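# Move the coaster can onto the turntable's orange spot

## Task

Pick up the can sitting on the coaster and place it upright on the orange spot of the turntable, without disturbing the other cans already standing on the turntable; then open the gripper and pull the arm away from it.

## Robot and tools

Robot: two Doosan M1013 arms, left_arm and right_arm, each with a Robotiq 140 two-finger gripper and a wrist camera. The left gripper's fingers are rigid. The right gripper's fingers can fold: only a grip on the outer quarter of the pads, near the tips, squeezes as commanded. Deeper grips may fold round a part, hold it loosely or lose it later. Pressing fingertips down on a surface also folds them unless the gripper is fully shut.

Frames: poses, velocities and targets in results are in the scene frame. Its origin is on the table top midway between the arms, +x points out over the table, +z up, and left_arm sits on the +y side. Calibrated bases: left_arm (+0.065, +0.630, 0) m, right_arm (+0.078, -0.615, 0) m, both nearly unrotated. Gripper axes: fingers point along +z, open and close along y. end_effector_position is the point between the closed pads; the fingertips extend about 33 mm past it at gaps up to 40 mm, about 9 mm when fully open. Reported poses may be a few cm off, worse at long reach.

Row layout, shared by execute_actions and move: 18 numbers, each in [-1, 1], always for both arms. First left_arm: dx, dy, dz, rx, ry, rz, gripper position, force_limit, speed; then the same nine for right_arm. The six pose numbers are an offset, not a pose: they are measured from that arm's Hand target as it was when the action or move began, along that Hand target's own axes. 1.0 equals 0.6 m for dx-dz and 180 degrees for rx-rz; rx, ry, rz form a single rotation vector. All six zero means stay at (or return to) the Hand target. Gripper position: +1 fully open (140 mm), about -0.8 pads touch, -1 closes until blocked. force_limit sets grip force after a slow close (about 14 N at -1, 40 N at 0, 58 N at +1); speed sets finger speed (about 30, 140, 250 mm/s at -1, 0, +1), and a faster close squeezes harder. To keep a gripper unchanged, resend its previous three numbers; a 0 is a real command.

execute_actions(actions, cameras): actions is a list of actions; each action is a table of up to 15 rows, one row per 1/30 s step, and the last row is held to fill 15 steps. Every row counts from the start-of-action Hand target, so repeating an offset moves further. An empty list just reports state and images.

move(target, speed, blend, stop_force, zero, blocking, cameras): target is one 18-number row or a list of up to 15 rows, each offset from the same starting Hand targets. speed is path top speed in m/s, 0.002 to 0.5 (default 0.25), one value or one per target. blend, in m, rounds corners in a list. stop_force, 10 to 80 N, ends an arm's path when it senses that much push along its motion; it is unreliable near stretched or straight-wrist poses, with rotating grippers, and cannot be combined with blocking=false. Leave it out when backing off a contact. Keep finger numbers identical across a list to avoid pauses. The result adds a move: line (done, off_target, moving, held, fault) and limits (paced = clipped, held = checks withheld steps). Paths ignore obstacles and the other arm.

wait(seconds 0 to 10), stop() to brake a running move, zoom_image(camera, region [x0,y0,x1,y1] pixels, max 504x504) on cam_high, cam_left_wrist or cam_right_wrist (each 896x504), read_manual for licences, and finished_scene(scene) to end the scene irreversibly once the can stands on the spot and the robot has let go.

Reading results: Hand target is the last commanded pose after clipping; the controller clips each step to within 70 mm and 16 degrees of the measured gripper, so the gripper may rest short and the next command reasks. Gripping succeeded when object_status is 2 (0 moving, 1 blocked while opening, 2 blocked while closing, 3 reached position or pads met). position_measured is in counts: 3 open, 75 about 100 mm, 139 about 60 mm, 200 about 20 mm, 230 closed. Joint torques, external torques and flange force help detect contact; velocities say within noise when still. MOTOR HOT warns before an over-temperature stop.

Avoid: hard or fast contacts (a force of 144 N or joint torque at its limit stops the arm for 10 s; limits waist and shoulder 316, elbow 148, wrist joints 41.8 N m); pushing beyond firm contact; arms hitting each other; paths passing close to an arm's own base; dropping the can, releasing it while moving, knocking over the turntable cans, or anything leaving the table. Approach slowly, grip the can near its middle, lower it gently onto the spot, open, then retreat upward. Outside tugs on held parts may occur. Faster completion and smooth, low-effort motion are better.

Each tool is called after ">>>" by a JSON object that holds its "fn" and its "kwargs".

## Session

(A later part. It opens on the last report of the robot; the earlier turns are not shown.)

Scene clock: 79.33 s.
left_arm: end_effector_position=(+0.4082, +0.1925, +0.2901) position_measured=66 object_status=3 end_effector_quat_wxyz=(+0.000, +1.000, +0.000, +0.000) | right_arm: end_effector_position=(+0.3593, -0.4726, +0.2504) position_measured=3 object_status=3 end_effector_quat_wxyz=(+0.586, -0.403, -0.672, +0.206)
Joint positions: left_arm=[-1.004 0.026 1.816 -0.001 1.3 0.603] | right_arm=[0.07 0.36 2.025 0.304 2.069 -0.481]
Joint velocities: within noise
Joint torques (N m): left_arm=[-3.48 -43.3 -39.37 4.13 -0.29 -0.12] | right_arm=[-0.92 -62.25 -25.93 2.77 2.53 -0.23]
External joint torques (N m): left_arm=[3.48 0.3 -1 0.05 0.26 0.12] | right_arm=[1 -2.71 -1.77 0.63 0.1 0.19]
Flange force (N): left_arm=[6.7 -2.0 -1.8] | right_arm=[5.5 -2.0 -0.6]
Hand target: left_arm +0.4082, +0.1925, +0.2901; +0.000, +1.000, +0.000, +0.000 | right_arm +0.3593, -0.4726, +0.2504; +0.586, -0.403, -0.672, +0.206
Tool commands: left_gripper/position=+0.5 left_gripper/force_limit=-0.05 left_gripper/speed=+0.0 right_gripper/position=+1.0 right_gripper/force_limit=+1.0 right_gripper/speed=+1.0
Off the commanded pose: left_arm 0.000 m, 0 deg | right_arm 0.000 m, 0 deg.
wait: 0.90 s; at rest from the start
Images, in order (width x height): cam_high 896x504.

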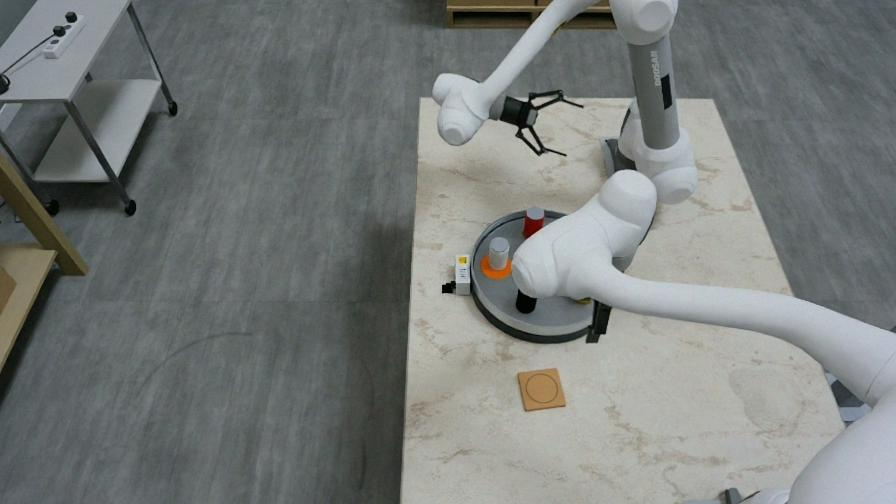

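>>> {"fn": "wait", "kwargs": {"seconds": 0.3, "cameras": ["cam_high"]}}

>>> {"fn": "zoom_image", "kwargs": {"camera": "cam_high", "region": [470, 240, 550, 320]}}

Scene clock: 80.37 s.
left_arm: end_effector_position=(+0.4082, +0.1925, +0.2901) position_measured=66 object_status=3 end_effector_quat_wxyz=(+0.000, +1.000, +0.000, +0.000) | right_arm: end_effector_position=(+0.3593, -0.4726, +0.2504) position_measured=3 object_status=3 end_effector_quat_wxyz=(+0.586, -0.403, -0.672, +0.206)
Joint positions: left_arm=[-1.004 0.026 1.816 -0.001 1.3 0.603] | right_arm=[0.07 0.36 2.025 0.304 2.069 -0.481]
Joint velocities: within noise
Joint torques (N m): left_arm=[-3.18 -43.1 -39.3 4.18 -0.31 -0.19] | right_arm=[-1.03 -61.72 -25.88 2.83 2.52 -0.22]
External joint torques (N m): left_arm=[3.34 -0.01 -1.08 0 0.27 0.19] | right_arm=[1.08 -3.27 -1.86 0.57 0.11 0.18]
Flange force (N): left_arm=[6.3 -2.2 -2.0] | right_arm=[5.9 -2.7 -0.3]
Hand target: left_arm +0.4082, +0.1925, +0.2901; +0.000, +1.000, +0.000, +0.000 | right_arm +0.3593, -0.4726, +0.2504; +0.586, -0.403, -0.672, +0.206
Tool commands: left_gripper/position=+0.5 left_gripper/force_limit=-0.05 left_gripper/speed=+0.0 right_gripper/position=+1.0 right_gripper/force_limit=+1.0 right_gripper/speed=+1.0
Off the commanded pose: left_arm 0.000 m, 0 deg | right_arm 0.000 m, 0 deg.
wait: 0.30 s; at rest from the start
Images, in order (width x height): cam_high 896x504.

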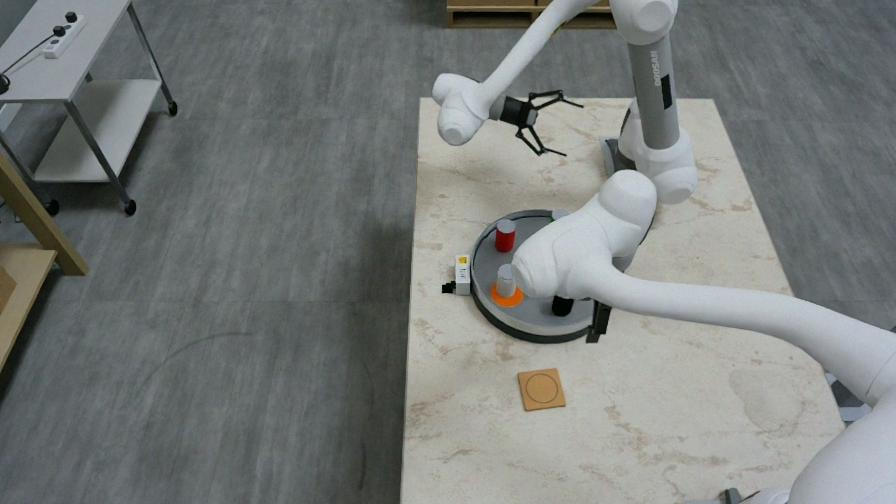

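Scaled by 6.300 from the camera's 896x504 image, which has a finer 1280x720 frame.

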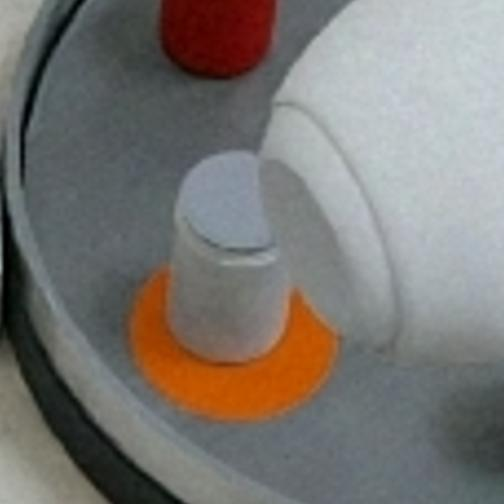

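>>> {"fn": "wait", "kwargs": {"seconds": 0, "cameras": []}}

Scene clock: 80.97 s.
left_arm: end_effector_position=(+0.4082, +0.1925, +0.2901) position_measured=66 object_status=3 end_effector_quat_wxyz=(+0.000, +1.000, +0.000, +0.000) | right_arm: end_effector_position=(+0.3593, -0.4726, +0.2504) position_measured=3 object_status=3 end_effector_quat_wxyz=(+0.586, -0.403, -0.672, +0.206)
Joint positions: left_arm=[-1.004 0.026 1.816 -0.001 1.3 0.603] | right_arm=[0.07 0.36 2.025 0.304 2.069 -0.481]
Joint velocities: within noise
Joint torques (N m): left_arm=[-3.83 -43.32 -39.5 4.09 -0.3 -0.13] | right_arm=[-0.94 -62.17 -25.84 2.79 2.47 -0.19]
External joint torques (N m): left_arm=[3.77 0.27 -0.89 0.08 0.26 0.13] | right_arm=[1.07 -2.59 -1.96 0.62 0.15 0.15]
Flange force (N): left_arm=[7.0 -2.5 -1.6] | right_arm=[5.6 -1.7 -1.1]
Hand target: left_arm +0.4082, +0.1925, +0.2901; +0.000, +1.000, +0.000, +0.000 | right_arm +0.3593, -0.4726, +0.2504; +0.586, -0.403, -0.672, +0.206
Tool commands: left_gripper/position=+0.5 left_gripper/force_limit=-0.05 left_gripper/speed=+0.0 right_gripper/position=+1.0 right_gripper/force_limit=+1.0 right_gripper/speed=+1.0
Off the commanded pose: left_arm 0.000 m, 0 deg | right_arm 0.000 m, 0 deg.
No camera images: "cameras" was empty.

>>> {"fn": "wait", "kwargs": {"seconds": 7.05, "cameras": ["cam_high"]}}

>>> {"fn": "zoom_image", "kwargs": {"camera": "cam_high", "region": [474, 232, 524, 282]}}

Scene clock: 88.17 s.
left_arm: end_effector_position=(+0.4082, +0.1925, +0.2901) position_measured=66 object_status=3 end_effector_quat_wxyz=(+0.000, +1.000, +0.000, +0.000) | right_arm: end_effector_position=(+0.3593, -0.4726, +0.2504) position_measured=3 object_status=3 end_effector_quat_wxyz=(+0.586, -0.403, -0.672, +0.206)
Joint positions: left_arm=[-1.004 0.026 1.816 -0.001 1.3 0.603] | right_arm=[0.07 0.36 2.025 0.304 2.069 -0.481]
Joint velocities: within noise
Joint torques (N m): left_arm=[-3.79 -43.34 -39.33 4.23 -0.29 -0.19] | right_arm=[-0.74 -61.77 -26.01 2.82 2.5 -0.24]
External joint torques (N m): left_arm=[3.69 0.17 -1.14 -0.05 0.26 0.19] | right_arm=[0.71 -2.68 -1.5 0.55 0.12 0.2]
Flange force (N): left_arm=[7.1 -2.3 -2.0] | right_arm=[4.9 -2.3 -0.3]
Hand target: left_arm +0.4082, +0.1925, +0.2901; +0.000, +1.000, +0.000, +0.000 | right_arm +0.3593, -0.4726, +0.2504; +0.586, -0.403, -0.672, +0.206
Tool commands: left_gripper/position=+0.5 left_gripper/force_limit=-0.05 left_gripper/speed=+0.0 right_gripper/position=+1.0 right_gripper/force_limit=+1.0 right_gripper/speed=+1.0
Off the commanded pose: left_arm 0.000 m, 0 deg | right_arm 0.000 m, 0 deg.
wait: 7.07 s; at rest by 0.03 s
Images, in order (width x height): cam_high 896x504.

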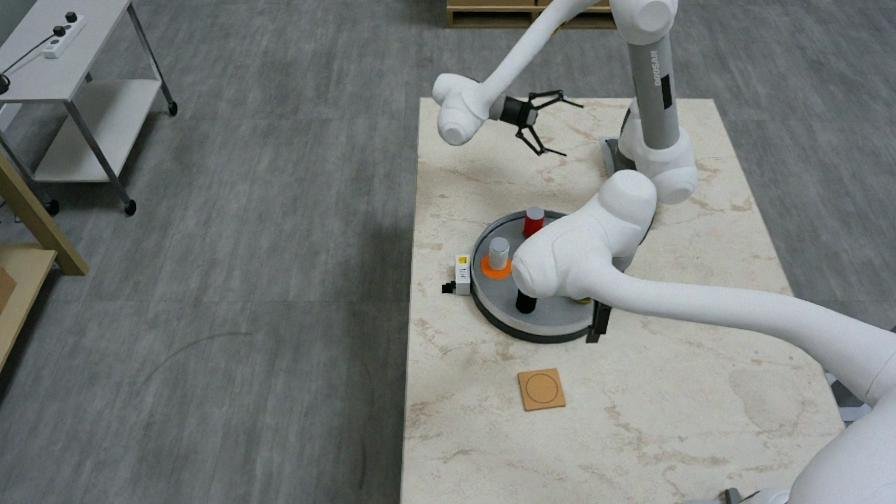

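Scaled by 10.080 from the camera's 896x504 image, which has a finer 1280x720 frame.

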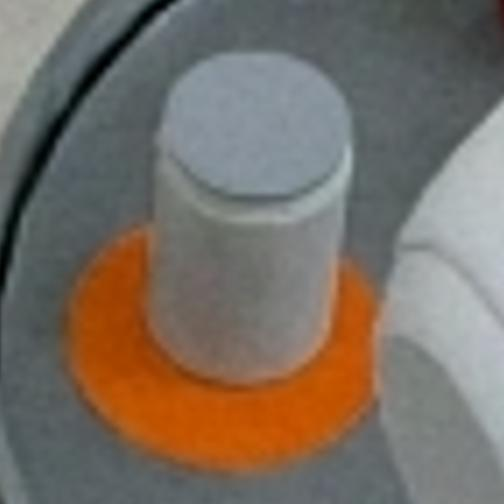

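>>> {"fn": "wait", "kwargs": {"seconds": 7.5, "cameras": ["cam_high"]}}

>>> {"fn": "zoom_image", "kwargs": {"camera": "cam_high", "region": [474, 212, 534, 272]}}

Scene clock: 95.87 s.
left_arm: end_effector_position=(+0.4082, +0.1925, +0.2901) position_measured=66 object_status=3 end_effector_quat_wxyz=(+0.000, +1.000, +0.000, +0.000) | right_arm: end_effector_position=(+0.3593, -0.4726, +0.2504) position_measured=3 object_status=3 end_effector_quat_wxyz=(+0.586, -0.403, -0.672, +0.206)
Joint positions: left_arm=[-1.004 0.026 1.816 -0.001 1.3 0.603] | right_arm=[0.07 0.36 2.025 0.304 2.069 -0.481]
Joint velocities: within noise
Joint torques (N m): left_arm=[-3.5 -43.29 -39.42 4.16 -0.27 -0.11] | right_arm=[-0.99 -61.95 -26.01 2.79 2.52 -0.23]
External joint torques (N m): left_arm=[3.35 0.19 -0.96 0.01 0.24 0.11] | right_arm=[1.14 -2.69 -1.66 0.6 0.1 0.19]
Flange force (N): left_arm=[6.3 -2.0 -1.7] | right_arm=[5.6 -1.8 -0.4]
Hand target: left_arm +0.4082, +0.1925, +0.2901; +0.000, +1.000, +0.000, +0.000 | right_arm +0.3593, -0.4726, +0.2504; +0.586, -0.403, -0.672, +0.206
Tool commands: left_gripper/position=+0.5 left_gripper/force_limit=-0.05 left_gripper/speed=+0.0 right_gripper/position=+1.0 right_gripper/force_limit=+1.0 right_gripper/speed=+1.0
Off the commanded pose: left_arm 0.000 m, 0 deg | right_arm 0.000 m, 0 deg.
wait: 7.50 s; at rest from the start
Images, in order (width x height): cam_high 896x504.

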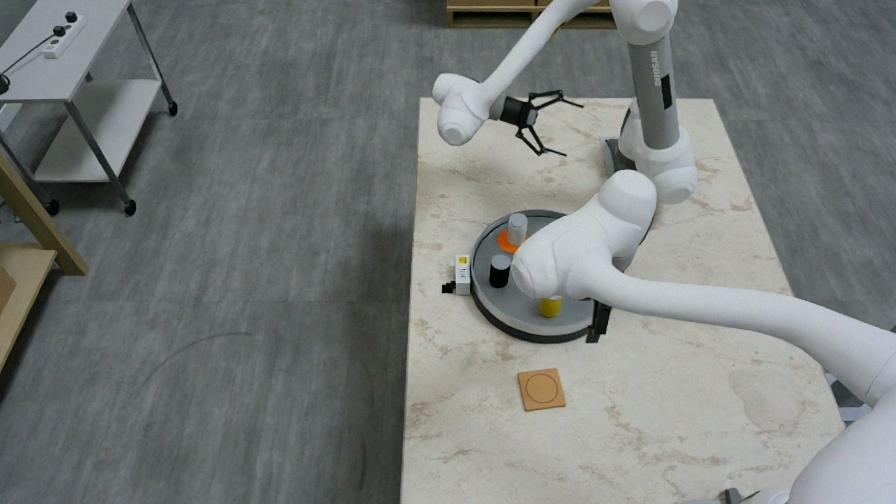

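Scaled by 8.400 from the camera's 896x504 image, which has a finer 1280x720 frame.

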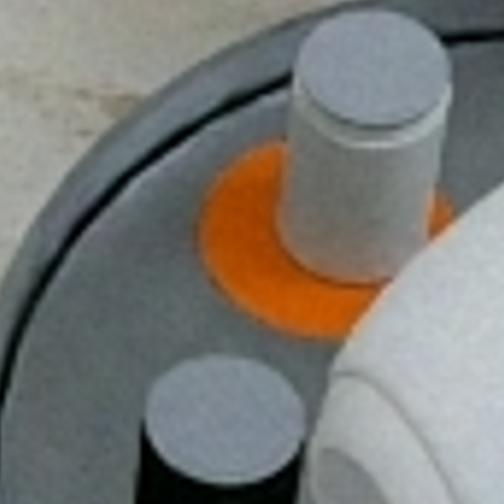

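>>> {"fn": "finished_scene", "kwargs": {"scene": 2}}

The scene is finished: the task was done.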